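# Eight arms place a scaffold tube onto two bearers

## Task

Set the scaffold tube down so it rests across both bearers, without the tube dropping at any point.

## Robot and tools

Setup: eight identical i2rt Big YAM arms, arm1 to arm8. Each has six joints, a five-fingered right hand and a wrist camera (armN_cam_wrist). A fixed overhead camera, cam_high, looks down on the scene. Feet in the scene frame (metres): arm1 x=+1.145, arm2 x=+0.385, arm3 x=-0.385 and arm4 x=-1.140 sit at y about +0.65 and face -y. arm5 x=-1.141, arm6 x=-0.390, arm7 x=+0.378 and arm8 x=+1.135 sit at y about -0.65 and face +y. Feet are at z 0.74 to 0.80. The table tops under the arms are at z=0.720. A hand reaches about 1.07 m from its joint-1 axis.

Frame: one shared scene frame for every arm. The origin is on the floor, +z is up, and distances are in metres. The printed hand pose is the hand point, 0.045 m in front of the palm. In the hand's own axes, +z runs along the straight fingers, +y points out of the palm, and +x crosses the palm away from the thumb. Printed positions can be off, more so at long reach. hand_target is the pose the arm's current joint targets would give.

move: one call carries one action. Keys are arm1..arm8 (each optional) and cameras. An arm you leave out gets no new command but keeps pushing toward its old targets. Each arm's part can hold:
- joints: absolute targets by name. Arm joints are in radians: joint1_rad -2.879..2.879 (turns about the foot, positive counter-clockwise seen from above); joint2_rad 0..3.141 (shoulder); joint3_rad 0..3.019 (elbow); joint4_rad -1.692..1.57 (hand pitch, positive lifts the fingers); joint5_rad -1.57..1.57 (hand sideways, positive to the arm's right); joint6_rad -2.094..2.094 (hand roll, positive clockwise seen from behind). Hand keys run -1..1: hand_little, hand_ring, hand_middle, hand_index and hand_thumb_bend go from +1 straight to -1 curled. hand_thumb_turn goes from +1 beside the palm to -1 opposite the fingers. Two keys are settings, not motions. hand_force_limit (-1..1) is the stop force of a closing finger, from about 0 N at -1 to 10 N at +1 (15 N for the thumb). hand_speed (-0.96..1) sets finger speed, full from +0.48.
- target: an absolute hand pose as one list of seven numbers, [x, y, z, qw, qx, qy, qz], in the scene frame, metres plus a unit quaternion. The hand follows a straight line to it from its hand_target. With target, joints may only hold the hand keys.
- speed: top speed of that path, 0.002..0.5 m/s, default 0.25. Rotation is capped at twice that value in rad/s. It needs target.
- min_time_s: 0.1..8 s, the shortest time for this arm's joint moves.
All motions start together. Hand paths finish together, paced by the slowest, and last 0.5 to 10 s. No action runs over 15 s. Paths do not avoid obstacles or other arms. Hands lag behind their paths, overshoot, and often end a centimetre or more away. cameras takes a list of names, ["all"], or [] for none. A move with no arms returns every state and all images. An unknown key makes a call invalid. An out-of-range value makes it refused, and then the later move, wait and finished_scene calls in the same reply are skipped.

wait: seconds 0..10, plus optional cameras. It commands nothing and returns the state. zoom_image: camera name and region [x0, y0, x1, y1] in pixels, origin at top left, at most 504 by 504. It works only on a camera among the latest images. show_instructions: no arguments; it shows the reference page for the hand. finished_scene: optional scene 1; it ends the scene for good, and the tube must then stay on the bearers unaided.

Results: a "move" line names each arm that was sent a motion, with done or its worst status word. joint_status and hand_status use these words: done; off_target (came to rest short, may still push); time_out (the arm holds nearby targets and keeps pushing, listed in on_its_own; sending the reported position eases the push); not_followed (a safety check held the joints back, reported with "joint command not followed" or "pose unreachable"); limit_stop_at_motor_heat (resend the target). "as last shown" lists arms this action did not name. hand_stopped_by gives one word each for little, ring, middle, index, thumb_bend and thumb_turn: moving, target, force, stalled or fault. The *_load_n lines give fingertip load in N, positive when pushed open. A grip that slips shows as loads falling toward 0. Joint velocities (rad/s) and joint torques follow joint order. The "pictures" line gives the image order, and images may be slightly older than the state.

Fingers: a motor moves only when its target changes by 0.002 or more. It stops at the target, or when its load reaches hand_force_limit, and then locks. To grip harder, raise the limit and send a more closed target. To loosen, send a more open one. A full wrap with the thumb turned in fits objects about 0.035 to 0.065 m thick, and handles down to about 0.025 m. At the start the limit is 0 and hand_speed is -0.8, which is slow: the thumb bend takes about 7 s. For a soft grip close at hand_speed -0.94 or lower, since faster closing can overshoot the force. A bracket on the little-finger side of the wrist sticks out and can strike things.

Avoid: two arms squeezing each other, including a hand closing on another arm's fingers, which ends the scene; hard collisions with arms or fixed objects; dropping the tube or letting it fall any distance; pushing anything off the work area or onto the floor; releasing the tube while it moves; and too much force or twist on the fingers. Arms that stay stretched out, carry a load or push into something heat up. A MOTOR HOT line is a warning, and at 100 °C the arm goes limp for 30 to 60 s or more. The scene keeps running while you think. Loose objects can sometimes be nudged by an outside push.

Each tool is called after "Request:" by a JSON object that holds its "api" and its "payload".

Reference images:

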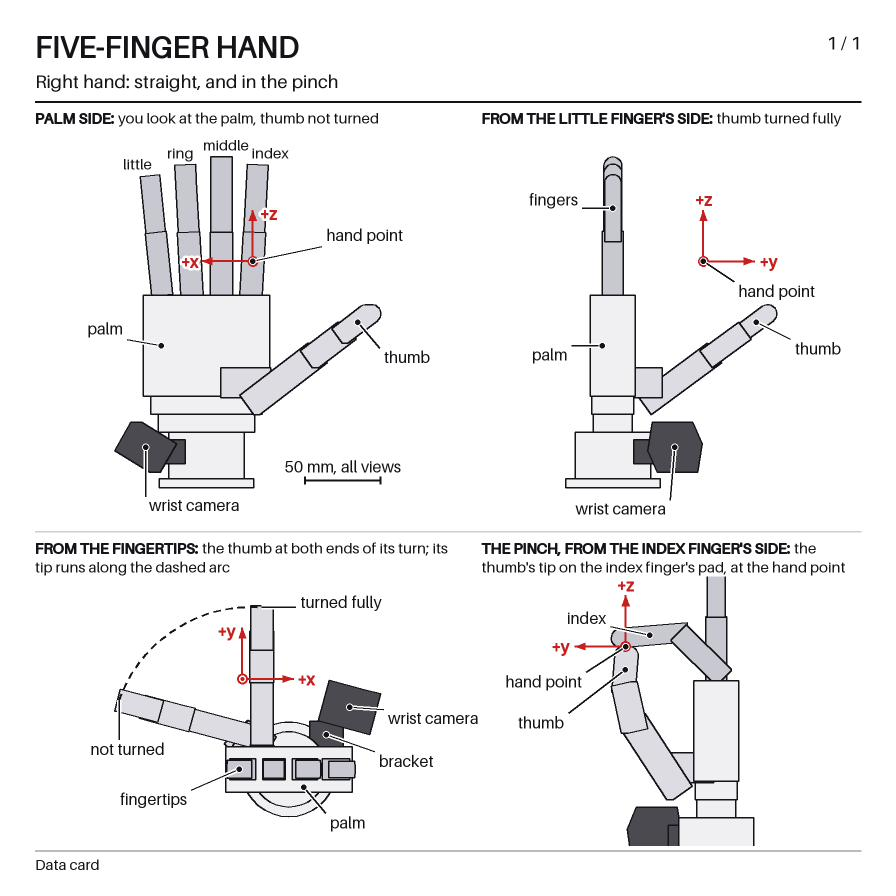

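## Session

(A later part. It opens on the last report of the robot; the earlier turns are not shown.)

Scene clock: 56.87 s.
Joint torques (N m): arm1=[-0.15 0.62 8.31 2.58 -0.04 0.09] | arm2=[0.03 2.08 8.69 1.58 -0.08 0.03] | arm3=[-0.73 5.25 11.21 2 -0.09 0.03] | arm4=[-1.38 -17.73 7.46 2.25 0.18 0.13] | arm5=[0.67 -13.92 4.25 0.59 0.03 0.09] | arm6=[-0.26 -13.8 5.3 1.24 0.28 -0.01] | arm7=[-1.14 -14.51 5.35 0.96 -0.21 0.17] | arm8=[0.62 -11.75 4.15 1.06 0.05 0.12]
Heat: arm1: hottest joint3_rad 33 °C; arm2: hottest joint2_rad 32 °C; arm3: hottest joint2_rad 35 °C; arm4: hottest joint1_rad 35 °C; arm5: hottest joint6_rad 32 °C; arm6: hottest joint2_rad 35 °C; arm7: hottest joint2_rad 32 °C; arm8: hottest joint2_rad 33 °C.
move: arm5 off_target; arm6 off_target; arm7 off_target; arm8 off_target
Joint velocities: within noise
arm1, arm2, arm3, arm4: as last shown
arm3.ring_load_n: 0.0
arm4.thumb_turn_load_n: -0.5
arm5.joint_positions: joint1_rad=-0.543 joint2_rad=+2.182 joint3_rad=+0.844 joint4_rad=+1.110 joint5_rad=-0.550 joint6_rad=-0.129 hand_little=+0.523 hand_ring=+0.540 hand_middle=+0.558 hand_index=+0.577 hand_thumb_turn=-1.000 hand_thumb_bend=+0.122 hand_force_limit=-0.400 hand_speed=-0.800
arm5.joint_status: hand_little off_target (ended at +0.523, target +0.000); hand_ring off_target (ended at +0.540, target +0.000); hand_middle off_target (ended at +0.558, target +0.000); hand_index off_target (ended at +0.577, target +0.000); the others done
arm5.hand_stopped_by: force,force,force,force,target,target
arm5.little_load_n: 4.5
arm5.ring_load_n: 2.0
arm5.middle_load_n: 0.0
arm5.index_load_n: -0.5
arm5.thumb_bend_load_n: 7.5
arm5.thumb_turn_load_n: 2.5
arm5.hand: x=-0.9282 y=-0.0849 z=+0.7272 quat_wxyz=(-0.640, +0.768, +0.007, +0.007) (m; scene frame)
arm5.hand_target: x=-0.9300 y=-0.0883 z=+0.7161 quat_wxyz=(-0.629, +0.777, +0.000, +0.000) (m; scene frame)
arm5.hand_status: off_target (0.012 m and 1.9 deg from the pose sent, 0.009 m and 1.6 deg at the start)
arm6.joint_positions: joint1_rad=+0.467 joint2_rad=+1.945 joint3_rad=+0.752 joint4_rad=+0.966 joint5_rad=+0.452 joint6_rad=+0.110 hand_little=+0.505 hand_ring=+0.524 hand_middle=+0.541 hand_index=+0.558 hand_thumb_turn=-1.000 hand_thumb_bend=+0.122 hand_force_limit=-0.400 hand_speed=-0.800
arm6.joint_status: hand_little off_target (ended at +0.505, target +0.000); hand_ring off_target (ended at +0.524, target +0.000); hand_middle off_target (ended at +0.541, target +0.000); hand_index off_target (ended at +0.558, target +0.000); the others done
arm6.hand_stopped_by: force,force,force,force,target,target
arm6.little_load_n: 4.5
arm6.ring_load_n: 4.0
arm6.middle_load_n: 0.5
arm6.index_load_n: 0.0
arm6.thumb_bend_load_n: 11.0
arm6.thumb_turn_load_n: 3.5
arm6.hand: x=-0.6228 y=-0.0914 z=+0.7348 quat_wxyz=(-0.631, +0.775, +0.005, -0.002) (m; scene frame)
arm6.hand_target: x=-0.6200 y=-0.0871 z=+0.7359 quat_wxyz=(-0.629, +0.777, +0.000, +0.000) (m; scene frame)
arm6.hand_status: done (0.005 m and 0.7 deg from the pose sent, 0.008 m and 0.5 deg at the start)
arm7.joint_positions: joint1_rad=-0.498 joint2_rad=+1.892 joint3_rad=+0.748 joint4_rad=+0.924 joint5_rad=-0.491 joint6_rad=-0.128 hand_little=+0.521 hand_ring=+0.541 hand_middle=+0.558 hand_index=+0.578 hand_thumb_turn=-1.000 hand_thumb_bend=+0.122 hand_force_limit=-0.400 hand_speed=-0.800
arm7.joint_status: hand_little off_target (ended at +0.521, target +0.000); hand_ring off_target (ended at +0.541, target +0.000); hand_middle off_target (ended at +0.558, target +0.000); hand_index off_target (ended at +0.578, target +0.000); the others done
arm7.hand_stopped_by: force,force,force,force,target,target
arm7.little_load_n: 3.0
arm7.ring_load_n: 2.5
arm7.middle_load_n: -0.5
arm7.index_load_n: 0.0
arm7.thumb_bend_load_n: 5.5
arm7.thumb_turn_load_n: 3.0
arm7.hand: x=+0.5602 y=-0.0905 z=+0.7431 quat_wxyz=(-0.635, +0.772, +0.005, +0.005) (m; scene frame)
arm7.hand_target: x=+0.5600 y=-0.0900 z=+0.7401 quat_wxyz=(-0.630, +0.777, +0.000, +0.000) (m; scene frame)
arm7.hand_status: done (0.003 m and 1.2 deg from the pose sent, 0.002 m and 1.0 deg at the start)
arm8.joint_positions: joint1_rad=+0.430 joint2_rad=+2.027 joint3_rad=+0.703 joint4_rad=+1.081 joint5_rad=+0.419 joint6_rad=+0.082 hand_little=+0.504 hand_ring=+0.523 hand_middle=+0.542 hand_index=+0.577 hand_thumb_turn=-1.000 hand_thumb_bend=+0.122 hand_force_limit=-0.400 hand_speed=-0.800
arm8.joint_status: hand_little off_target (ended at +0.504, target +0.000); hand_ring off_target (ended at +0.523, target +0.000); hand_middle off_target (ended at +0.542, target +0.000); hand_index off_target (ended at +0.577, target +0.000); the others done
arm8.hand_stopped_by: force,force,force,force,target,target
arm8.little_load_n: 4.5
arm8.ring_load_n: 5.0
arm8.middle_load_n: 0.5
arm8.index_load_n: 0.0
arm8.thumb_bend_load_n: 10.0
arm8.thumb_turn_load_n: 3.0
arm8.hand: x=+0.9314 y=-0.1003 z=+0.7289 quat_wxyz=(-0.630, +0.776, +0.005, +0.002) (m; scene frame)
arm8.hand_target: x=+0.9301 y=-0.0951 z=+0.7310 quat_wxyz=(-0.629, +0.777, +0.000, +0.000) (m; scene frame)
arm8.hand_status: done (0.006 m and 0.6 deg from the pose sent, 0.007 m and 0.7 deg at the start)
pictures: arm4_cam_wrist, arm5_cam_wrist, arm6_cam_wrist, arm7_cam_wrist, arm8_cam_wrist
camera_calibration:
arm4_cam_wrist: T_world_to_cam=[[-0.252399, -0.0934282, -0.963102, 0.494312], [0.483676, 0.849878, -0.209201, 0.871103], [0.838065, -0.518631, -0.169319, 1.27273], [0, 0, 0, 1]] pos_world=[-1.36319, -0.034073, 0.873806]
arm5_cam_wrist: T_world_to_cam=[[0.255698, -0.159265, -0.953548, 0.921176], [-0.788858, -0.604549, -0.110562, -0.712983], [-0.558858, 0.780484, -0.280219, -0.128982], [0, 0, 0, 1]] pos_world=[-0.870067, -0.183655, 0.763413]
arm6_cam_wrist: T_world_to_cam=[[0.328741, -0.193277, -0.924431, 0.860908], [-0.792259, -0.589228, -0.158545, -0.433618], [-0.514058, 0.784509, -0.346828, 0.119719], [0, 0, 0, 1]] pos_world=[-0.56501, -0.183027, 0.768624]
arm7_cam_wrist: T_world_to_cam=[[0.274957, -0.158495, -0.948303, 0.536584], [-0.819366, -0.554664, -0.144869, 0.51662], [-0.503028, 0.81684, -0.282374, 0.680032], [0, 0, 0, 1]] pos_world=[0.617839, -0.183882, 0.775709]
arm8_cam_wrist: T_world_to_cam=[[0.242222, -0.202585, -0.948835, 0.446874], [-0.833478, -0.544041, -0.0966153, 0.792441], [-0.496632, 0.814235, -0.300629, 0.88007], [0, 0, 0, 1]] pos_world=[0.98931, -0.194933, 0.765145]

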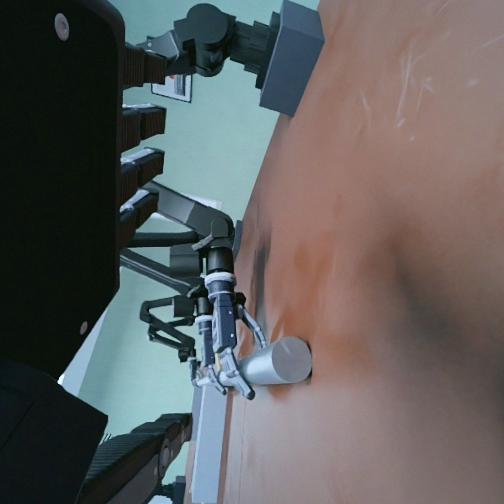

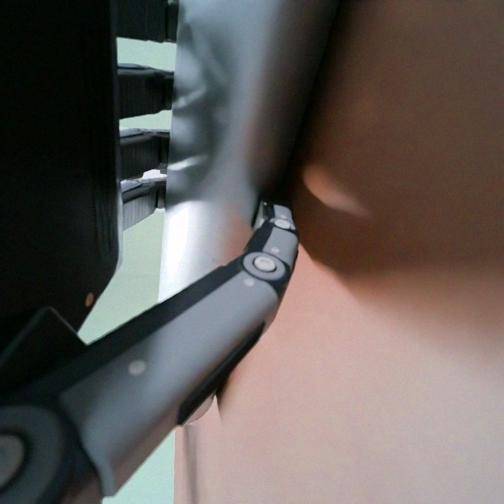

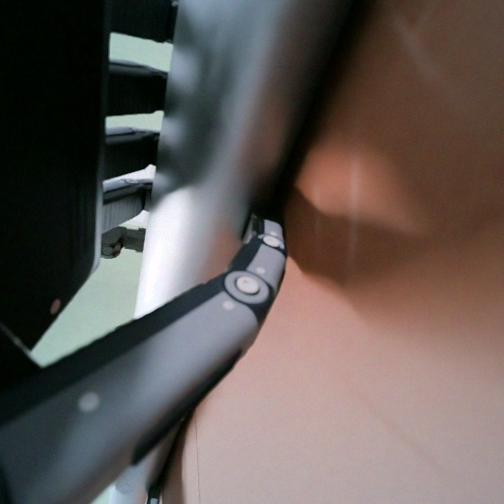

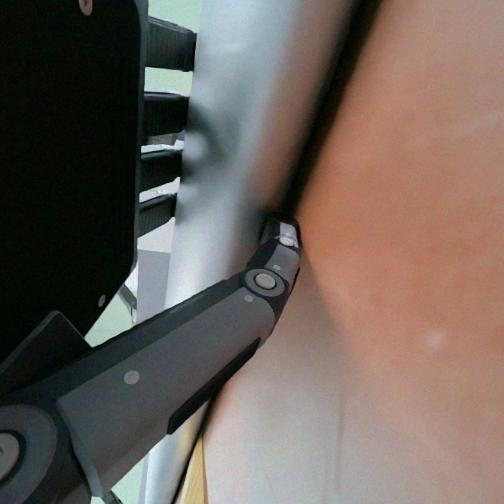

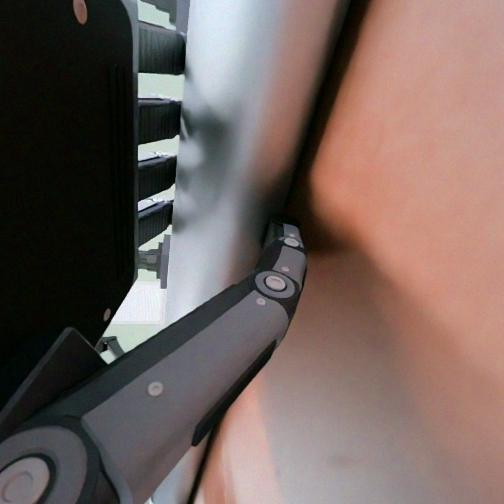

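Request:
{"api": "move", "payload": {"arm5": {"target": [-0.93, -0.102, 0.722, 0.6293, -0.7771, 0, 0], "speed": 0.03, "joints": {"hand_index": 1, "hand_middle": 1, "hand_ring": 1, "hand_little": 1, "hand_speed": -0.2}}, "arm6": {"target": [-0.62, -0.101, 0.742, 0.6293, -0.7771, 0, 0], "speed": 0.03, "joints": {"hand_index": 1, "hand_middle": 1, "hand_ring": 1, "hand_little": 1, "hand_speed": -0.2}}, "arm7": {"target": [0.56, -0.104, 0.746, 0.6293, -0.7771, 0, 0], "speed": 0.03, "joints": {"hand_index": 1, "hand_middle": 1, "hand_ring": 1, "hand_little": 1, "hand_speed": -0.2}}, "arm8": {"target": [0.93, -0.109, 0.737, 0.6293, -0.7771, 0, 0], "speed": 0.03, "joints": {"hand_index": 1, "hand_middle": 1, "hand_ring": 1, "hand_little": 1, "hand_speed": -0.2}}}}

Request:
{"api": "move", "payload": {"arm5": {"target": [-0.93, -0.11, 0.80, 0.5592, -0.8290, 0, 0], "speed": 0.15}, "arm6": {"target": [-0.62, -0.11, 0.81, 0.5592, -0.8290, 0, 0], "speed": 0.15}, "arm7": {"target": [0.56, -0.11, 0.82, 0.5592, -0.8290, 0, 0], "speed": 0.15}, "arm8": {"target": [0.93, -0.11, 0.81, 0.5592, -0.8290, 0, 0], "speed": 0.15}}}

Request:
{"api": "move", "payload": {"arm5": {"target": [-0.93, -0.075, 0.83, 0.4772, -0.8788, 0, 0], "speed": 0.15, "joints": {"hand_index": 0.3, "hand_middle": 0.3, "hand_ring": 0.3, "hand_little": 0.3, "hand_thumb_bend": 0.65}}, "arm6": {"target": [-0.62, -0.08, 0.84, 0.4772, -0.8788, 0, 0], "speed": 0.15, "joints": {"hand_index": 0.3, "hand_middle": 0.3, "hand_ring": 0.3, "hand_little": 0.3, "hand_thumb_bend": 0.65}}, "arm7": {"target": [0.56, -0.08, 0.85, 0.4772, -0.8788, 0, 0], "speed": 0.15, "joints": {"hand_index": 0.3, "hand_middle": 0.3, "hand_ring": 0.3, "hand_little": 0.3, "hand_thumb_bend": 0.65}}, "arm8": {"target": [0.93, -0.09, 0.84, 0.4772, -0.8788, 0, 0], "speed": 0.15, "joints": {"hand_index": 0.3, "hand_middle": 0.3, "hand_ring": 0.3, "hand_little": 0.3, "hand_thumb_bend": 0.65}}, "cameras": ["arm4_cam_wrist", "arm5_cam_wrist", "arm6_cam_wrist", "arm7_cam_wrist", "arm8_cam_wrist", "cam_high"]}}

Request:
{"api": "zoom_image", "payload": {"camera": "arm4_cam_wrist", "region": [140, 230, 320, 410]}}

Scene clock: 62.20 s.
Joint torques (N m): arm1=[-0.15 0.56 8.29 2.58 -0.04 0.08] | arm2=[0.03 2.02 8.69 1.58 -0.08 0.03] | arm3=[-1.08 5.36 11.26 1.99 -0.13 0.01] | arm4=[-1.26 -17.49 7.53 2.28 0.18 0.15] | arm5=[-0.67 -14.62 2.51 1.74 -0.22 0.1] | arm6=[0.97 -14.92 4.26 1.68 0.34 0.02] | arm7=[-1.73 -14.68 4.37 1.31 -0.3 0.12] | arm8=[1.49 -13.04 2.56 1.55 0.08 0.12]
Heat: arm1: hottest joint3_rad 33 °C; arm2: hottest joint2_rad 32 °C; arm3: hottest joint2_rad 35 °C; arm4: hottest joint1_rad 35 °C; arm5: hottest joint6_rad 32 °C; arm6: hottest joint2_rad 35 °C; arm7: hottest joint2_rad 32 °C; arm8: hottest joint2_rad 33 °C.
move: arm5 done; arm6 off_target; arm7 done; arm8 done
Joint velocities: within noise
arm1, arm2, arm3, arm4: as last shown
arm4.thumb_bend_load_n: -0.5
arm4.thumb_turn_load_n: 0.0
arm5.joint_positions: joint1_rad=-0.549 joint2_rad=+2.172 joint3_rad=+0.823 joint4_rad=+1.101 joint5_rad=-0.559 joint6_rad=-0.129 hand_little=+1.000 hand_ring=+1.000 hand_middle=+1.000 hand_index=+1.000 hand_thumb_turn=-1.000 hand_thumb_bend=+0.119 hand_force_limit=-0.400 hand_speed=-0.200
arm5.joint_status: all done
arm5.hand_stopped_by: target,target,target,target,target,target
arm5.little_load_n: 0.0
arm5.ring_load_n: 0.0
arm5.middle_load_n: 0.0
arm5.index_load_n: 0.0
arm5.thumb_bend_load_n: -2.5
arm5.thumb_turn_load_n: -0.5
arm5.hand: x=-0.9314 y=-0.0943 z=+0.7246 quat_wxyz=(-0.634, +0.774, +0.004, +0.001) (m; scene frame)
arm5.hand_target: x=-0.9301 y=-0.1018 z=+0.7219 quat_wxyz=(-0.629, +0.777, +0.000, +0.000) (m; scene frame)
arm5.hand_status: done (0.008 m and 0.8 deg from the pose sent, 0.018 m and 2.0 deg at the start)
arm6.joint_positions: joint1_rad=+0.467 joint2_rad=+1.931 joint3_rad=+0.728 joint4_rad=+0.957 joint5_rad=+0.465 joint6_rad=+0.111 hand_little=+1.000 hand_ring=+1.000 hand_middle=+1.000 hand_index=+1.000 hand_thumb_turn=-1.000 hand_thumb_bend=+0.120 hand_force_limit=-0.400 hand_speed=-0.200
arm6.joint_status: all done
arm6.hand_stopped_by: target,target,target,target,target,target
arm6.little_load_n: -0.5
arm6.ring_load_n: 0.0
arm6.middle_load_n: 0.0
arm6.index_load_n: 0.0
arm6.thumb_bend_load_n: -0.5
arm6.thumb_turn_load_n: 0.0
arm6.hand: x=-0.6157 y=-0.1001 z=+0.7322 quat_wxyz=(-0.626, +0.780, +0.004, +0.006) (m; scene frame)
arm6.hand_target: x=-0.6200 y=-0.1010 z=+0.7418 quat_wxyz=(-0.629, +0.777, +0.000, +0.000) (m; scene frame)
arm6.hand_status: off_target (0.011 m and 1.0 deg from the pose sent, 0.012 m and 0.7 deg at the start)
arm7.joint_positions: joint1_rad=-0.507 joint2_rad=+1.866 joint3_rad=+0.724 joint4_rad=+0.915 joint5_rad=-0.504 joint6_rad=-0.127 hand_little=+1.000 hand_ring=+1.000 hand_middle=+1.000 hand_index=+1.000 hand_thumb_turn=-1.000 hand_thumb_bend=+0.120 hand_force_limit=-0.400 hand_speed=-0.200
arm7.joint_status: all done
arm7.hand_stopped_by: target,target,target,target,target,target
arm7.little_load_n: 0.0
arm7.ring_load_n: 0.0
arm7.middle_load_n: -0.5
arm7.index_load_n: 0.0
arm7.thumb_bend_load_n: 0.0
arm7.thumb_turn_load_n: 0.0
arm7.hand: x=+0.5582 y=-0.1001 z=+0.7471 quat_wxyz=(-0.633, +0.774, +0.005, +0.002) (m; scene frame)
arm7.hand_target: x=+0.5599 y=-0.1040 z=+0.7459 quat_wxyz=(-0.629, +0.777, +0.000, +0.000) (m; scene frame)
arm7.hand_status: done (0.004 m and 0.8 deg from the pose sent, 0.014 m and 1.2 deg at the start)
arm8.joint_positions: joint1_rad=+0.435 joint2_rad=+2.016 joint3_rad=+0.688 joint4_rad=+1.075 joint5_rad=+0.432 joint6_rad=+0.086 hand_little=+1.000 hand_ring=+1.000 hand_middle=+1.000 hand_index=+1.000 hand_thumb_turn=-1.000 hand_thumb_bend=+0.120 hand_force_limit=-0.400 hand_speed=-0.200
arm8.joint_status: all done
arm8.hand_stopped_by: target,target,target,target,target,target
arm8.little_load_n: 0.0
arm8.ring_load_n: 0.0
arm8.middle_load_n: 0.0
arm8.index_load_n: 0.0
arm8.thumb_bend_load_n: 0.0
arm8.thumb_turn_load_n: 0.5
arm8.hand: x=+0.9342 y=-0.1066 z=+0.7282 quat_wxyz=(-0.627, +0.779, +0.003, +0.006) (m; scene frame)
arm8.hand_target: x=+0.9301 y=-0.1090 z=+0.7367 quat_wxyz=(-0.629, +0.777, +0.000, +0.000) (m; scene frame)
arm8.hand_status: done (0.010 m and 0.9 deg from the pose sent, 0.012 m and 0.6 deg at the start)
pictures: none

Scene clock: 63.67 s.
Joint torques (N m): arm1=[-0.09 0.62 8.29 2.58 -0.05 0.08] | arm2=[0.09 2.02 8.69 1.58 -0.08 0.03] | arm3=[-0.5 5.01 11.18 1.99 -0.11 -0.01] | arm4=[-1.38 -17.55 7.49 2.29 0.2 0.16] | arm5=[0.85 -13.74 8.34 1.4 -0.03 -0.02] | arm6=[-0.21 -13.1 9.58 1.54 0.21 0.04] | arm7=[-0.5 -12.51 9.66 1.22 -0.2 0.03] | arm8=[0.15 -11.4 7.9 1.52 0 0.14]
Heat: arm1: hottest joint3_rad 33 °C; arm2: hottest joint2_rad 32 °C; arm3: hottest joint2_rad 35 °C; arm4: hottest joint1_rad 35 °C; arm5: hottest joint6_rad 32 °C; arm6: hottest joint2_rad 35 °C; arm7: hottest joint2_rad 32 °C; arm8: hottest joint2_rad 33 °C.
move: arm5 off_target; arm6 off_target; arm7 off_target; arm8 off_target
Joint velocities: within noise
arm1, arm2, arm3, arm4: as last shown
arm4.thumb_bend_load_n: 0.0
arm5.joint_positions: joint1_rad=-0.550 joint2_rad=+1.842 joint3_rad=+0.792 joint4_rad=+0.568 joint5_rad=-0.523 joint6_rad=-0.215 hand_little=+1.000 hand_ring=+1.000 hand_middle=+1.000 hand_index=+1.000 hand_thumb_turn=-1.000 hand_thumb_bend=+0.120 hand_force_limit=-0.400 hand_speed=-0.200
arm5.joint_status: not commanded
arm5.hand_stopped_by: target,target,target,target,target,target
arm5.little_load_n: 0.0
arm5.ring_load_n: 0.0
arm5.middle_load_n: 0.0
arm5.index_load_n: 0.0
arm5.thumb_bend_load_n: 0.0
arm5.thumb_turn_load_n: 0.0
arm5.hand: x=-0.9363 y=-0.1216 z=+0.7895 quat_wxyz=(-0.552, +0.834, -0.009, -0.009) (m; scene frame)
arm5.hand_target: x=-0.9303 y=-0.1104 z=+0.8003 quat_wxyz=(-0.559, +0.829, +0.000, +0.000) (m; scene frame)
arm5.hand_status: off_target (0.017 m and 1.8 deg from the pose sent, 0.077 m and 10.7 deg at the start)
arm6.joint_positions: joint1_rad=+0.467 joint2_rad=+1.642 joint3_rad=+0.752 joint4_rad=+0.416 joint5_rad=+0.429 joint6_rad=+0.187 hand_little=+1.000 hand_ring=+1.000 hand_middle=+1.000 hand_index=+1.000 hand_thumb_turn=-1.000 hand_thumb_bend=+0.120 hand_force_limit=-0.400 hand_speed=-0.200
arm6.joint_status: not commanded
arm6.hand_stopped_by: target,target,target,target,target,target
arm6.little_load_n: 0.0
arm6.ring_load_n: 0.0
arm6.middle_load_n: 0.0
arm6.index_load_n: -0.5
arm6.thumb_bend_load_n: 0.0
arm6.thumb_turn_load_n: 0.0
arm6.hand: x=-0.6130 y=-0.1300 z=+0.7832 quat_wxyz=(-0.541, +0.841, +0.013, +0.012) (m; scene frame)
arm6.hand_target: x=-0.6194 y=-0.1112 z=+0.8105 quat_wxyz=(-0.559, +0.829, +0.000, +0.000) (m; scene frame)
arm6.hand_status: off_target (0.034 m and 3.3 deg from the pose sent, 0.079 m and 9.5 deg at the start)
arm7.joint_positions: joint1_rad=-0.504 joint2_rad=+1.580 joint3_rad=+0.784 joint4_rad=+0.349 joint5_rad=-0.464 joint6_rad=-0.200 hand_little=+1.000 hand_ring=+1.000 hand_middle=+1.000 hand_index=+1.000 hand_thumb_turn=-1.000 hand_thumb_bend=+0.120 hand_force_limit=-0.400 hand_speed=-0.200
arm7.joint_status: not commanded
arm7.hand_stopped_by: target,target,target,target,target,target
arm7.little_load_n: -0.5
arm7.ring_load_n: 0.0
arm7.middle_load_n: 0.0
arm7.index_load_n: 0.0
arm7.thumb_bend_load_n: 0.0
arm7.thumb_turn_load_n: 0.0
arm7.hand: x=+0.5565 y=-0.1227 z=+0.8088 quat_wxyz=(-0.553, +0.833, -0.008, -0.005) (m; scene frame)
arm7.hand_target: x=+0.5597 y=-0.1104 z=+0.8203 quat_wxyz=(-0.559, +0.829, +0.000, +0.000) (m; scene frame)
arm7.hand_status: off_target (0.017 m and 1.4 deg from the pose sent, 0.073 m and 10.6 deg at the start)
arm8.joint_positions: joint1_rad=+0.432 joint2_rad=+1.693 joint3_rad=+0.704 joint4_rad=+0.501 joint5_rad=+0.396 joint6_rad=+0.151 hand_little=+1.000 hand_ring=+1.000 hand_middle=+1.000 hand_index=+1.000 hand_thumb_turn=-1.000 hand_thumb_bend=+0.120 hand_force_limit=-0.400 hand_speed=-0.200
arm8.joint_status: not commanded
arm8.hand_stopped_by: target,target,target,target,target,target
arm8.little_load_n: 0.0
arm8.ring_load_n: 0.0
arm8.middle_load_n: 0.0
arm8.index_load_n: 0.0
arm8.thumb_bend_load_n: 0.0
arm8.thumb_turn_load_n: 0.0
arm8.hand: x=+0.9368 y=-0.1326 z=+0.7822 quat_wxyz=(-0.538, +0.843, +0.015, +0.012) (m; scene frame)
arm8.hand_target: x=+0.9307 y=-0.1113 z=+0.8107 quat_wxyz=(-0.559, +0.829, +0.000, +0.000) (m; scene frame)
arm8.hand_status: off_target (0.036 m and 3.7 deg from the pose sent, 0.082 m and 9.6 deg at the start)
pictures: none

Scene clock: 65.17 s.
Joint torques (N m): arm1=[-0.09 0.62 8.31 2.56 -0.04 0.09] | arm2=[0.09 2.08 8.69 1.58 -0.08 0.03] | arm3=[-1.38 4.89 11.22 2 -0.14 0.01] | arm4=[-1.55 -17.55 7.49 2.32 0.19 0.14] | arm5=[0.97 -14.04 11.12 1.21 -0.07 0.03] | arm6=[-0.91 -13.1 11.36 1.47 0.22 0.02] | arm7=[-0.62 -12.81 11.36 1.03 -0.2 0.04] | arm8=[0.15 -11.87 9.48 1.36 0.01 0.17]
Heat: arm1: hottest joint3_rad 33 °C; arm2: hottest joint2_rad 32 °C; arm3: hottest joint2_rad 35 °C; arm4: hottest joint1_rad 35 °C; arm5: hottest joint6_rad 32 °C; arm6: hottest joint2_rad 35 °C; arm7: hottest joint2_rad 32 °C; arm8: hottest joint2_rad 33 °C.
move: arm5 off_target; arm6 off_target; arm7 off_target; arm8 off_target
Joint velocities: within noise
arm1.joint_positions: joint1_rad=-0.040 joint2_rad=+0.615 joint3_rad=+1.392 joint4_rad=-1.136 joint5_rad=-0.098 joint6_rad=-1.329 hand_little=+1.000 hand_ring=+1.000 hand_middle=+1.000 hand_index=+1.000 hand_thumb_turn=+1.000 hand_thumb_bend=+1.000 hand_force_limit=+0.000 hand_speed=-0.800
arm1.joint_status: not commanded
arm1.hand_stopped_by: target,target,target,target,target,target
arm1.little_load_n: 0.0
arm1.ring_load_n: 0.0
arm1.middle_load_n: 0.0
arm1.index_load_n: 0.0
arm1.thumb_bend_load_n: 0.0
arm1.thumb_turn_load_n: 0.0
arm1.hand: x=+1.0861 y=+0.3844 z=+1.3326 quat_wxyz=(+0.335, +0.500, -0.654, +0.458) (m; scene frame)
arm1.hand_target: x=+1.0862 y=+0.3863 z=+1.3433 quat_wxyz=(+0.342, +0.496, -0.649, +0.465) (m; scene frame)
arm1.hand_status: not commanded
arm2.joint_positions: joint1_rad=-0.103 joint2_rad=+0.619 joint3_rad=+1.460 joint4_rad=-1.518 joint5_rad=-0.116 joint6_rad=-1.343 hand_little=+1.000 hand_ring=+1.000 hand_middle=+1.000 hand_index=+1.000 hand_thumb_turn=+1.000 hand_thumb_bend=+1.000 hand_force_limit=+0.000 hand_speed=-0.800
arm2.joint_status: not commanded
arm2.hand_stopped_by: target,target,target,target,target,target
arm2.little_load_n: 0.0
arm2.ring_load_n: 0.0
arm2.middle_load_n: 0.0
arm2.index_load_n: 0.0
arm2.thumb_bend_load_n: 0.0
arm2.thumb_turn_load_n: 0.0
arm2.hand: x=+0.3338 y=+0.4579 z=+1.2823 quat_wxyz=(+0.238, +0.549, -0.713, +0.365) (m; scene frame)
arm2.hand_target: x=+0.3338 y=+0.4586 z=+1.2912 quat_wxyz=(+0.245, +0.547, -0.709, +0.372) (m; scene frame)
arm2.hand_status: not commanded
arm3.joint_positions: joint1_rad=+0.256 joint2_rad=+0.544 joint3_rad=+1.330 joint4_rad=-1.428 joint5_rad=-0.230 joint6_rad=-1.142 hand_little=+1.000 hand_ring=+1.000 hand_middle=+1.000 hand_index=+1.000 hand_thumb_turn=+1.000 hand_thumb_bend=+1.000 hand_force_limit=+0.000 hand_speed=-0.800
arm3.joint_status: not commanded
arm3.hand_stopped_by: target,target,target,target,target,target
arm3.little_load_n: 0.0
arm3.ring_load_n: 0.0
arm3.middle_load_n: 0.0
arm3.index_load_n: 0.0
arm3.thumb_bend_load_n: 0.0
arm3.thumb_turn_load_n: 0.0
arm3.hand: x=-0.3422 y=+0.4731 z=+1.1980 quat_wxyz=(+0.101, +0.601, -0.655, +0.447) (m; scene frame)
arm3.hand_target: x=-0.3426 y=+0.4745 z=+1.2065 quat_wxyz=(+0.105, +0.599, -0.651, +0.455) (m; scene frame)
arm3.hand_status: not commanded
arm4: as last shown
arm4.thumb_turn_load_n: -0.5
arm5.joint_positions: joint1_rad=-0.487 joint2_rad=+1.799 joint3_rad=+0.995 joint4_rad=+0.118 joint5_rad=-0.419 joint6_rad=-0.271 hand_little=+0.300 hand_ring=+0.300 hand_middle=+0.300 hand_index=+0.300 hand_thumb_turn=-1.000 hand_thumb_bend=+0.650 hand_force_limit=-0.400 hand_speed=-0.200
arm5.joint_status: all done
arm5.hand_stopped_by: target,target,target,target,target,target
arm5.little_load_n: 0.0
arm5.ring_load_n: 0.0
arm5.middle_load_n: 0.0
arm5.index_load_n: 0.0
arm5.thumb_bend_load_n: 0.0
arm5.thumb_turn_load_n: 0.0
arm5.hand: x=-0.9368 y=-0.0924 z=+0.8124 quat_wxyz=(-0.464, +0.886, -0.012, -0.011) (m; scene frame)
arm5.hand_target: x=-0.9304 y=-0.0758 z=+0.8304 quat_wxyz=(-0.477, +0.879, +0.000, +0.000) (m; scene frame)
arm5.hand_status: off_target (0.026 m and 2.5 deg from the pose sent, 0.062 m and 10.1 deg at the start)
arm6.joint_positions: joint1_rad=+0.420 joint2_rad=+1.623 joint3_rad=+0.980 joint4_rad=-0.015 joint5_rad=+0.339 joint6_rad=+0.233 hand_little=+0.300 hand_ring=+0.300 hand_middle=+0.568 hand_index=+0.300 hand_thumb_turn=-1.000 hand_thumb_bend=+0.650 hand_force_limit=-0.400 hand_speed=-0.200
arm6.joint_status: hand_middle off_target (ended at +0.568, target +0.300); the others done
arm6.hand_stopped_by: target,target,force,target,target,target
arm6.little_load_n: 0.0
arm6.ring_load_n: 0.0
arm6.middle_load_n: -0.5
arm6.index_load_n: 0.0
arm6.thumb_bend_load_n: -0.5
arm6.thumb_turn_load_n: 0.5
arm6.hand: x=-0.6178 y=-0.1029 z=+0.8160 quat_wxyz=(-0.460, +0.888, +0.015, +0.008) (m; scene frame)
arm6.hand_target: x=-0.6193 y=-0.0814 z=+0.8405 quat_wxyz=(-0.477, +0.879, +0.000, +0.000) (m; scene frame)
arm6.hand_status: off_target (0.033 m and 2.9 deg from the pose sent, 0.076 m and 8.7 deg at the start)
arm7.joint_positions: joint1_rad=-0.446 joint2_rad=+1.578 joint3_rad=+1.021 joint4_rad=-0.076 joint5_rad=-0.369 joint6_rad=-0.252 hand_little=+0.300 hand_ring=+0.300 hand_middle=+0.300 hand_index=+0.300 hand_thumb_turn=-1.000 hand_thumb_bend=+0.650 hand_force_limit=-0.400 hand_speed=-0.200
arm7.joint_status: all done
arm7.hand_stopped_by: target,target,target,target,target,target
arm7.little_load_n: 0.0
arm7.ring_load_n: 0.0
arm7.middle_load_n: 0.0
arm7.index_load_n: 0.0
arm7.thumb_bend_load_n: 0.0
arm7.thumb_turn_load_n: 0.0
arm7.hand: x=+0.5565 y=-0.0937 z=+0.8415 quat_wxyz=(-0.473, +0.881, -0.007, -0.003) (m; scene frame)
arm7.hand_target: x=+0.5598 y=-0.0805 z=+0.8501 quat_wxyz=(-0.477, +0.879, +0.000, +0.000) (m; scene frame)
arm7.hand_status: off_target (0.017 m and 1.1 deg from the pose sent, 0.060 m and 10.2 deg at the start)
arm8.joint_positions: joint1_rad=+0.390 joint2_rad=+1.646 joint3_rad=+0.897 joint4_rad=+0.061 joint5_rad=+0.323 joint6_rad=+0.200 hand_little=+0.300 hand_ring=+0.300 hand_middle=+0.300 hand_index=+0.300 hand_thumb_turn=-1.000 hand_thumb_bend=+0.650 hand_force_limit=-0.400 hand_speed=-0.200
arm8.joint_status: all done
arm8.hand_stopped_by: target,target,target,target,target,target
arm8.little_load_n: 0.0
arm8.ring_load_n: 0.0
arm8.middle_load_n: 0.0
arm8.index_load_n: 0.0
arm8.thumb_bend_load_n: 0.0
arm8.thumb_turn_load_n: 0.0
arm8.hand: x=+0.9366 y=-0.1154 z=+0.8081 quat_wxyz=(-0.452, +0.892, +0.015, +0.012) (m; scene frame)
arm8.hand_target: x=+0.9308 y=-0.0918 z=+0.8407 quat_wxyz=(-0.477, +0.879, +0.000, +0.000) (m; scene frame)
arm8.hand_status: off_target (0.041 m and 3.9 deg from the pose sent, 0.072 m and 8.4 deg at the start)
pictures: arm4_cam_wrist, arm5_cam_wrist, arm6_cam_wrist, arm7_cam_wrist, arm8_cam_wrist, cam_high
camera_calibration:
arm4_cam_wrist: T_world_to_cam=[[-0.252399, -0.0934282, -0.963102, 0.494312], [0.483676, 0.849878, -0.209201, 0.871103], [0.838065, -0.518631, -0.169319, 1.27273], [0, 0, 0, 1]] pos_world=[-1.36319, -0.034073, 0.873806]
arm5_cam_wrist: T_world_to_cam=[[0.206167, -0.542414, -0.814421, 0.808544], [-0.793854, -0.579324, 0.184876, -0.957309], [-0.572093, 0.608416, -0.550035, 0.0867505], [0, 0, 0, 1]] pos_world=[-0.877029, -0.168807, 0.883194]
arm6_cam_wrist: T_world_to_cam=[[0.35505, -0.543236, -0.760812, 0.778846], [-0.789603, -0.609946, 0.0670288, -0.608063], [-0.500467, 0.576941, -0.645502, 0.390184], [0, 0, 0, 1]] pos_world=[-0.561383, -0.172902, 0.885177]
arm7_cam_wrist: T_world_to_cam=[[0.245101, -0.51213, -0.823194, 0.508567], [-0.826086, -0.554752, 0.0991631, 0.324487], [-0.507453, 0.655724, -0.559033, 0.928724], [0, 0, 0, 1]] pos_world=[0.614687, -0.168525, 0.90566]
arm8_cam_wrist: T_world_to_cam=[[0.26917, -0.573687, -0.773583, 0.308008], [-0.833284, -0.541463, 0.111605, 0.628064], [-0.482893, 0.614573, -0.62379, 1.14399], [0, 0, 0, 1]] pos_world=[0.992872, -0.18629, 0.881781]

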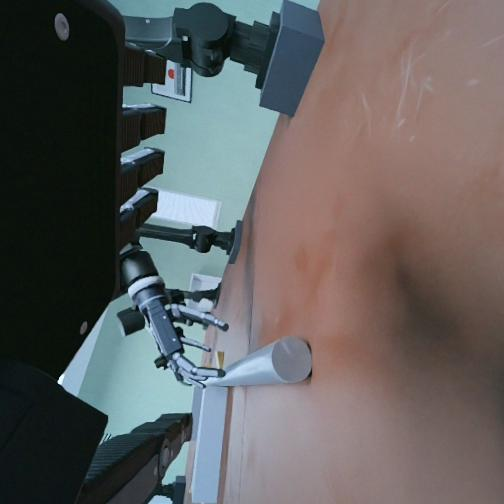

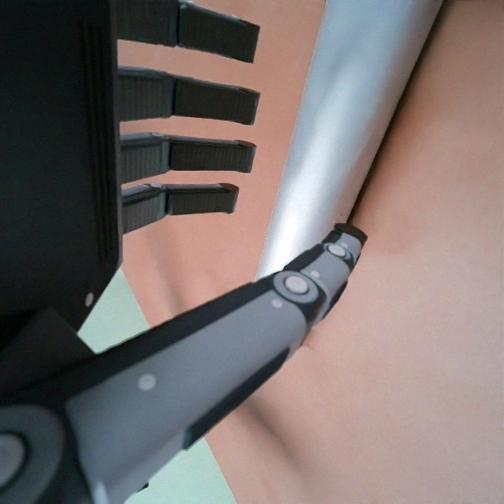

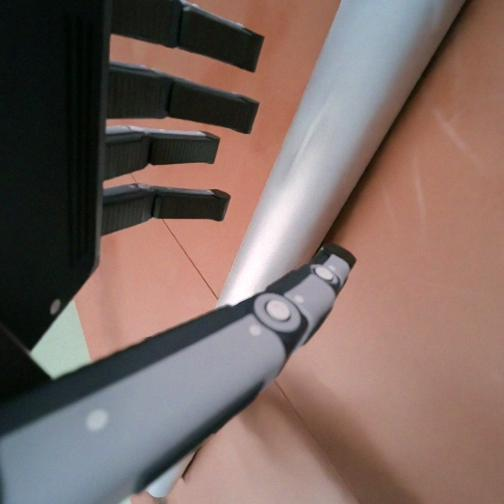

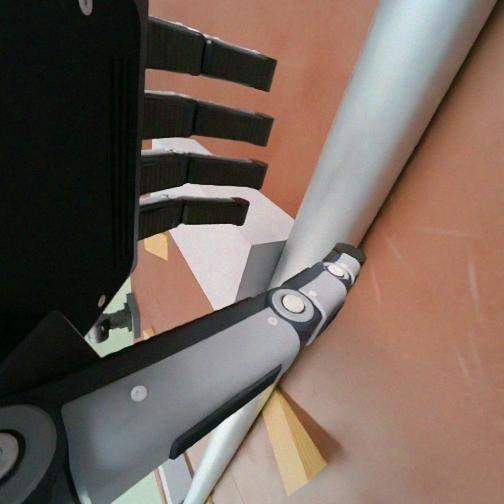

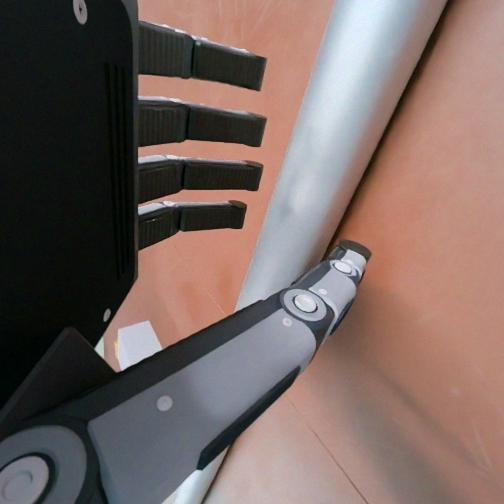

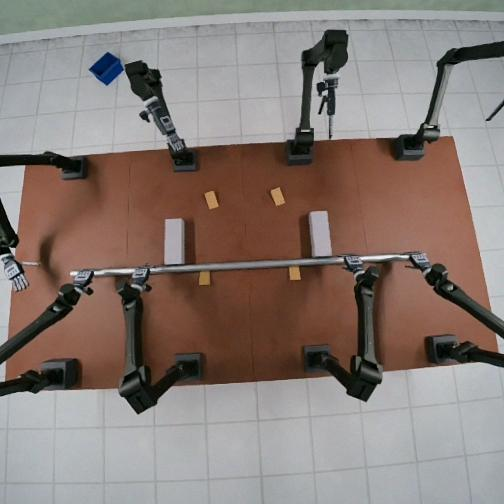

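Scaled by 2.800 from the camera's 504x504 image, which has a finer 720x720 frame.

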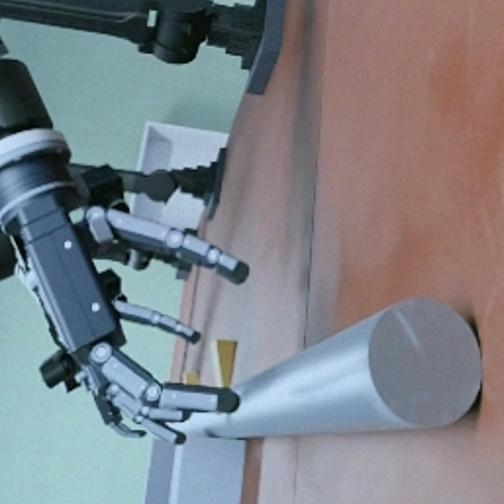

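Request:
{"api": "move", "payload": {"arm6": {"joints": {"hand_middle": 0.3}}, "cameras": ["arm4_cam_wrist", "arm5_cam_wrist"]}}

Request:
{"api": "zoom_image", "payload": {"camera": "arm4_cam_wrist", "region": [140, 210, 320, 410]}}

Scene clock: 66.73 s.
Joint torques (N m): arm1=[-0.09 0.62 8.31 2.59 -0.04 0.09] | arm2=[0.09 2.08 8.7 1.58 -0.08 0.03] | arm3=[-0.67 5.42 11.26 1.81 -0.14 0.02] | arm4=[-1.32 -17.61 7.47 2.28 0.19 0.14] | arm5=[0.91 -14.21 11.17 1.21 -0.07 -0.03] | arm6=[-0.85 -13.1 11.36 1.44 0.22 0.04] | arm7=[-0.79 -12.57 11.32 1.06 -0.21 0.04] | arm8=[0.15 -11.81 9.48 1.39 0.01 0.16]
Heat: arm1: hottest joint3_rad 33 °C; arm2: hottest joint2_rad 32 °C; arm3: hottest joint2_rad 35 °C; arm4: hottest joint1_rad 35 °C; arm5: hottest joint6_rad 32 °C; arm6: hottest joint2_rad 35 °C; arm7: hottest joint2_rad 32 °C; arm8: hottest joint2_rad 33 °C.
move: arm6 off_target
Joint velocities: within noise
arm1, arm2, arm3, arm4, arm5, arm7, arm8: as last shown
arm4.thumb_turn_load_n: 0.0
arm5.hand: x=-0.9368 y=-0.0924 z=+0.8123 quat_wxyz=(-0.464, +0.886, -0.012, -0.011) (m; scene frame)
arm6.joint_positions: joint1_rad=+0.420 joint2_rad=+1.623 joint3_rad=+0.980 joint4_rad=-0.015 joint5_rad=+0.339 joint6_rad=+0.233 hand_little=+0.300 hand_ring=+0.300 hand_middle=+0.568 hand_index=+0.300 hand_thumb_turn=-1.000 hand_thumb_bend=+0.650 hand_force_limit=-0.400 hand_speed=-0.200
arm6.joint_status: hand_middle off_target (ended at +0.568, target +0.300)
arm6.hand_stopped_by: target,target,force,target,target,target
arm6.little_load_n: 0.0
arm6.ring_load_n: 0.0
arm6.middle_load_n: 0.0
arm6.index_load_n: -0.5
arm6.thumb_bend_load_n: 0.0
arm6.thumb_turn_load_n: 0.0
arm6.hand: x=-0.6178 y=-0.1029 z=+0.8160 quat_wxyz=(-0.460, +0.888, +0.015, +0.008) (m; scene frame)
arm6.hand_target: x=-0.6193 y=-0.0814 z=+0.8405 quat_wxyz=(-0.478, +0.879, +0.000, +0.000) (m; scene frame)
arm6.hand_status: not commanded
pictures: arm4_cam_wrist, arm5_cam_wrist
camera_calibration:
arm4_cam_wrist: T_world_to_cam=[[-0.252399, -0.0934282, -0.963102, 0.494312], [0.483676, 0.849878, -0.209201, 0.871103], [0.838065, -0.518631, -0.169319, 1.27273], [0, 0, 0, 1]] pos_world=[-1.36319, -0.034073, 0.873806]
arm5_cam_wrist: T_world_to_cam=[[0.206523, -0.542384, -0.814351, 0.808779], [-0.793777, -0.579499, 0.184659, -0.957], [-0.572072, 0.608277, -0.550211, 0.0869583], [0, 0, 0, 1]] pos_world=[-0.876929, -0.168806, 0.883195]

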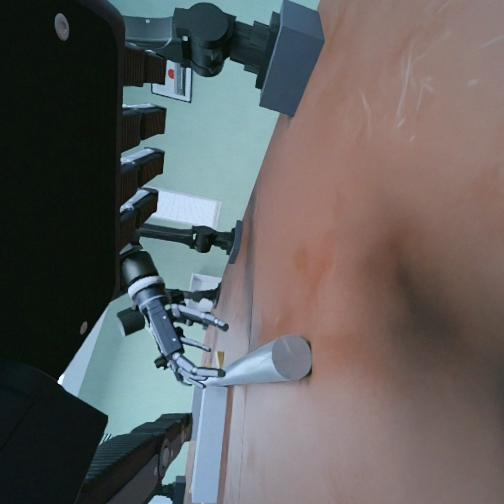

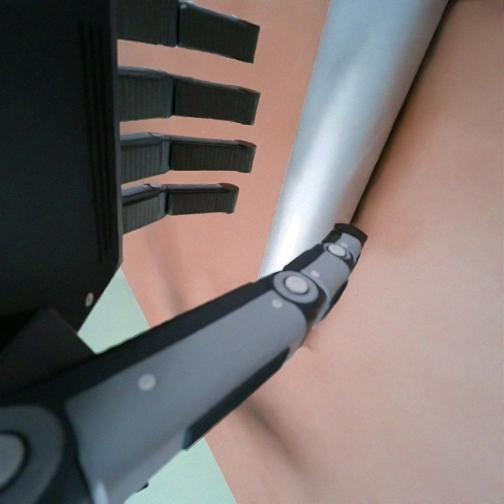

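Scaled by 2.520 from the camera's 504x504 image, which has a finer 720x720 frame.

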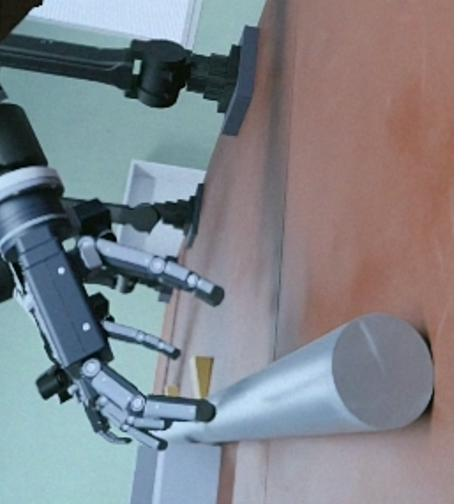

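Request:
{"api": "move", "payload": {"arm5": {"target": [-0.93, -0.058, 0.8076, 0.4772, -0.8788, 0, 0], "speed": 0.06, "joints": {"hand_little": 0.45, "hand_ring": 0.45, "hand_middle": 0.45, "hand_index": 0.45, "hand_thumb_bend": 0.75}}, "arm6": {"target": [-0.62, -0.0592, 0.8213, 0.4772, -0.8788, 0, 0], "speed": 0.06, "joints": {"hand_little": 0.45, "hand_ring": 0.45, "hand_middle": 0.57, "hand_index": 0.45, "hand_thumb_bend": 0.75}}, "arm7": {"target": [0.56, -0.067, 0.814, 0.4772, -0.8788, 0, 0], "speed": 0.06, "joints": {"hand_little": 0.45, "hand_ring": 0.45, "hand_middle": 0.45, "hand_index": 0.45, "hand_thumb_bend": 0.75}}, "arm8": {"target": [0.93, -0.0664, 0.8236, 0.4772, -0.8788, 0, 0], "speed": 0.06, "joints": {"hand_little": 0.45, "hand_ring": 0.45, "hand_middle": 0.45, "hand_index": 0.45, "hand_thumb_bend": 0.75}}, "cameras": ["arm4_cam_wrist", "arm5_cam_wrist", "arm8_cam_wrist"]}}

Request:
{"api": "zoom_image", "payload": {"camera": "arm4_cam_wrist", "region": [140, 270, 320, 420]}}

Scene clock: 71.00 s.
Joint torques (N m): arm1=[-0.15 0.62 8.27 2.59 -0.04 0.08] | arm2=[0.03 2.02 8.69 1.58 -0.08 0.03] | arm3=[-1.14 5.13 11.25 1.89 -0.13 0] | arm4=[-1.08 -17.49 7.43 2.3 0.2 0.15] | arm5=[0.5 -12.69 11.17 2.19 -0.06 0.15] | arm6=[-0.91 -12.98 11.25 2.51 0.21 -0.08] | arm7=[-0.62 -13.45 10.3 2.22 -0.19 0.11] | arm8=[0.09 -10.75 9.44 2.25 0 0.04]
Heat: arm1: hottest joint3_rad 33 °C; arm2: hottest joint2_rad 32 °C; arm3: hottest joint2_rad 35 °C; arm4: hottest joint1_rad 35 °C; arm5: hottest joint6_rad 32 °C; arm6: hottest joint2_rad 35 °C; arm7: hottest joint2_rad 32 °C; arm8: hottest joint2_rad 33 °C.
move: arm5 off_target; arm6 off_target; arm7 off_target; arm8 off_target
Joint velocities: within noise
arm1, arm2, arm3, arm4: as last shown
arm4.thumb_turn_load_n: -0.5
arm5.joint_positions: joint1_rad=-0.473 joint2_rad=+1.840 joint3_rad=+1.027 joint4_rad=+0.137 joint5_rad=-0.407 joint6_rad=-0.271 hand_little=+0.450 hand_ring=+0.450 hand_middle=+0.450 hand_index=+0.450 hand_thumb_turn=-1.000 hand_thumb_bend=+0.750 hand_force_limit=-0.400 hand_speed=-0.200
arm5.joint_status: all done
arm5.hand_stopped_by: target,target,target,target,target,target
arm5.little_load_n: 0.0
arm5.ring_load_n: 0.0
arm5.middle_load_n: 0.0
arm5.index_load_n: 0.0
arm5.thumb_bend_load_n: 0.0
arm5.thumb_turn_load_n: 0.0
arm5.hand: x=-0.9358 y=-0.0772 z=+0.8047 quat_wxyz=(-0.467, +0.884, -0.007, -0.006) (m; scene frame)
arm5.hand_target: x=-0.9305 y=-0.0589 z=+0.8081 quat_wxyz=(-0.477, +0.879, +0.000, +0.000) (m; scene frame)
arm5.hand_status: off_target (0.020 m and 1.7 deg from the pose sent, 0.035 m and 2.5 deg at the start)
arm6.joint_positions: joint1_rad=+0.404 joint2_rad=+1.683 joint3_rad=+1.016 joint4_rad=-0.005 joint5_rad=+0.326 joint6_rad=+0.233 hand_little=+0.450 hand_ring=+0.450 hand_middle=+0.570 hand_index=+0.450 hand_thumb_turn=-1.000 hand_thumb_bend=+0.750 hand_force_limit=-0.400 hand_speed=-0.200
arm6.joint_status: all done
arm6.hand_stopped_by: target,target,target,target,target,target
arm6.little_load_n: 0.0
arm6.ring_load_n: 0.0
arm6.middle_load_n: 0.0
arm6.index_load_n: 0.0
arm6.thumb_bend_load_n: 0.0
arm6.thumb_turn_load_n: 0.0
arm6.hand: x=-0.6170 y=-0.0880 z=+0.7996 quat_wxyz=(-0.453, +0.891, +0.012, +0.008) (m; scene frame)
arm6.hand_target: x=-0.6190 y=-0.0611 z=+0.8223 quat_wxyz=(-0.477, +0.879, +0.000, +0.000) (m; scene frame)
arm6.hand_status: off_target (0.036 m and 3.6 deg from the pose sent, 0.044 m and 2.9 deg at the start)
arm7.joint_positions: joint1_rad=-0.437 joint2_rad=+1.657 joint3_rad=+1.021 joint4_rad=-0.018 joint5_rad=-0.361 joint6_rad=-0.252 hand_little=+0.450 hand_ring=+0.450 hand_middle=+0.450 hand_index=+0.450 hand_thumb_turn=-1.000 hand_thumb_bend=+0.750 hand_force_limit=-0.400 hand_speed=-0.200
arm7.joint_status: all done
arm7.hand_stopped_by: target,target,target,target,target,target
arm7.little_load_n: 0.0
arm7.ring_load_n: 0.0
arm7.middle_load_n: -0.5
arm7.index_load_n: 0.0
arm7.thumb_bend_load_n: 0.0
arm7.thumb_turn_load_n: 0.0
arm7.hand: x=+0.5562 y=-0.0846 z=+0.8059 quat_wxyz=(-0.464, +0.886, -0.007, -0.006) (m; scene frame)
arm7.hand_target: x=+0.5598 y=-0.0678 z=+0.8144 quat_wxyz=(-0.477, +0.879, +0.000, +0.000) (m; scene frame)
arm7.hand_status: off_target (0.020 m and 2.0 deg from the pose sent, 0.038 m and 1.0 deg at the start)
arm8.joint_positions: joint1_rad=+0.373 joint2_rad=+1.699 joint3_rad=+0.946 joint4_rad=+0.071 joint5_rad=+0.309 joint6_rad=+0.200 hand_little=+0.450 hand_ring=+0.450 hand_middle=+0.450 hand_index=+0.450 hand_thumb_turn=-1.000 hand_thumb_bend=+0.750 hand_force_limit=-0.400 hand_speed=-0.200
arm8.joint_status: all done
arm8.hand_stopped_by: target,target,target,target,target,target
arm8.little_load_n: 0.0
arm8.ring_load_n: 0.0
arm8.middle_load_n: 0.0
arm8.index_load_n: 0.0
arm8.thumb_bend_load_n: 0.0
arm8.thumb_turn_load_n: 0.0
arm8.hand: x=+0.9360 y=-0.0945 z=+0.8020 quat_wxyz=(-0.453, +0.892, +0.010, +0.009) (m; scene frame)
arm8.hand_target: x=+0.9307 y=-0.0683 z=+0.8247 quat_wxyz=(-0.477, +0.879, +0.000, +0.000) (m; scene frame)
arm8.hand_status: off_target (0.036 m and 3.5 deg from the pose sent, 0.052 m and 3.9 deg at the start)
pictures: arm4_cam_wrist, arm5_cam_wrist, arm8_cam_wrist
camera_calibration:
arm4_cam_wrist: T_world_to_cam=[[-0.252399, -0.0934282, -0.963102, 0.494312], [0.483676, 0.849878, -0.209201, 0.871103], [0.838065, -0.518631, -0.169319, 1.27273], [0, 0, 0, 1]] pos_world=[-1.36319, -0.034073, 0.873806]
arm5_cam_wrist: T_world_to_cam=[[0.219049, -0.536634, -0.814887, 0.823214], [-0.793298, -0.58419, 0.171466, -0.935322], [-0.568063, 0.608889, -0.553677, 0.0805777], [0, 0, 0, 1]] pos_world=[-0.87654, -0.153704, 0.875816]
arm8_cam_wrist: T_world_to_cam=[[0.257775, -0.574307, -0.776996, 0.328864], [-0.835377, -0.536545, 0.119437, 0.63568], [-0.485487, 0.618297, -0.618071, 1.12523], [0, 0, 0, 1]] pos_world=[0.992546, -0.165789, 0.875077]

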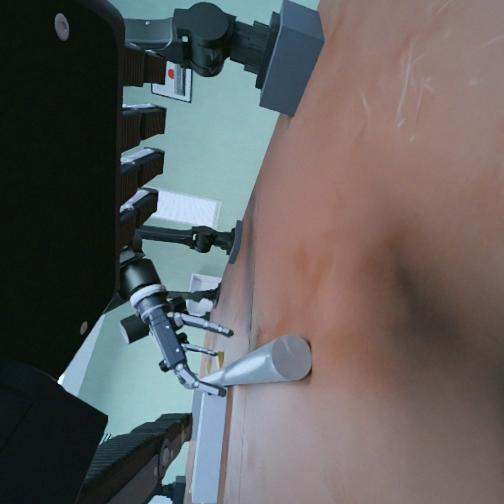

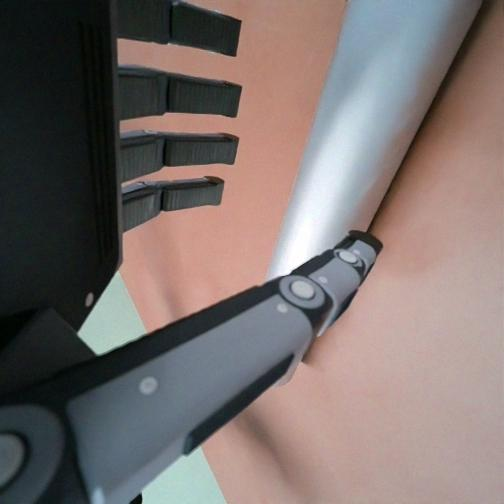

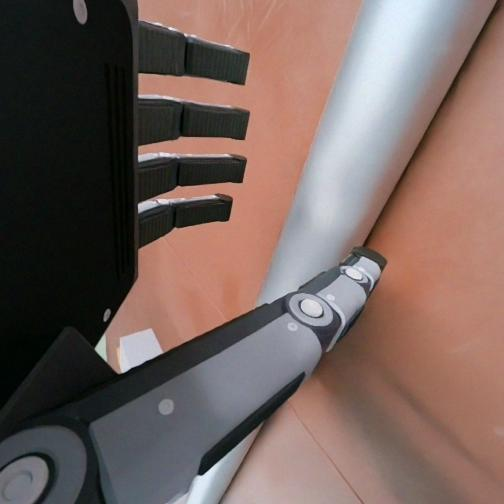

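Scaled by 2.800 from the camera's 504x504 image, which has a finer 720x720 frame.

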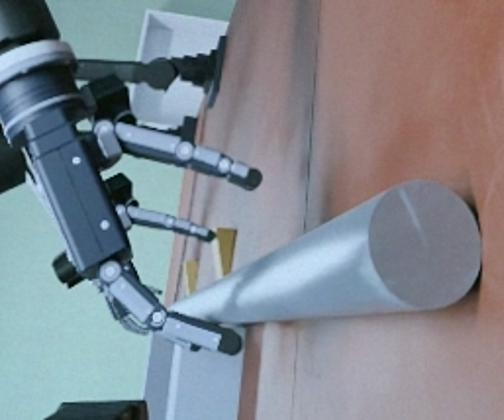

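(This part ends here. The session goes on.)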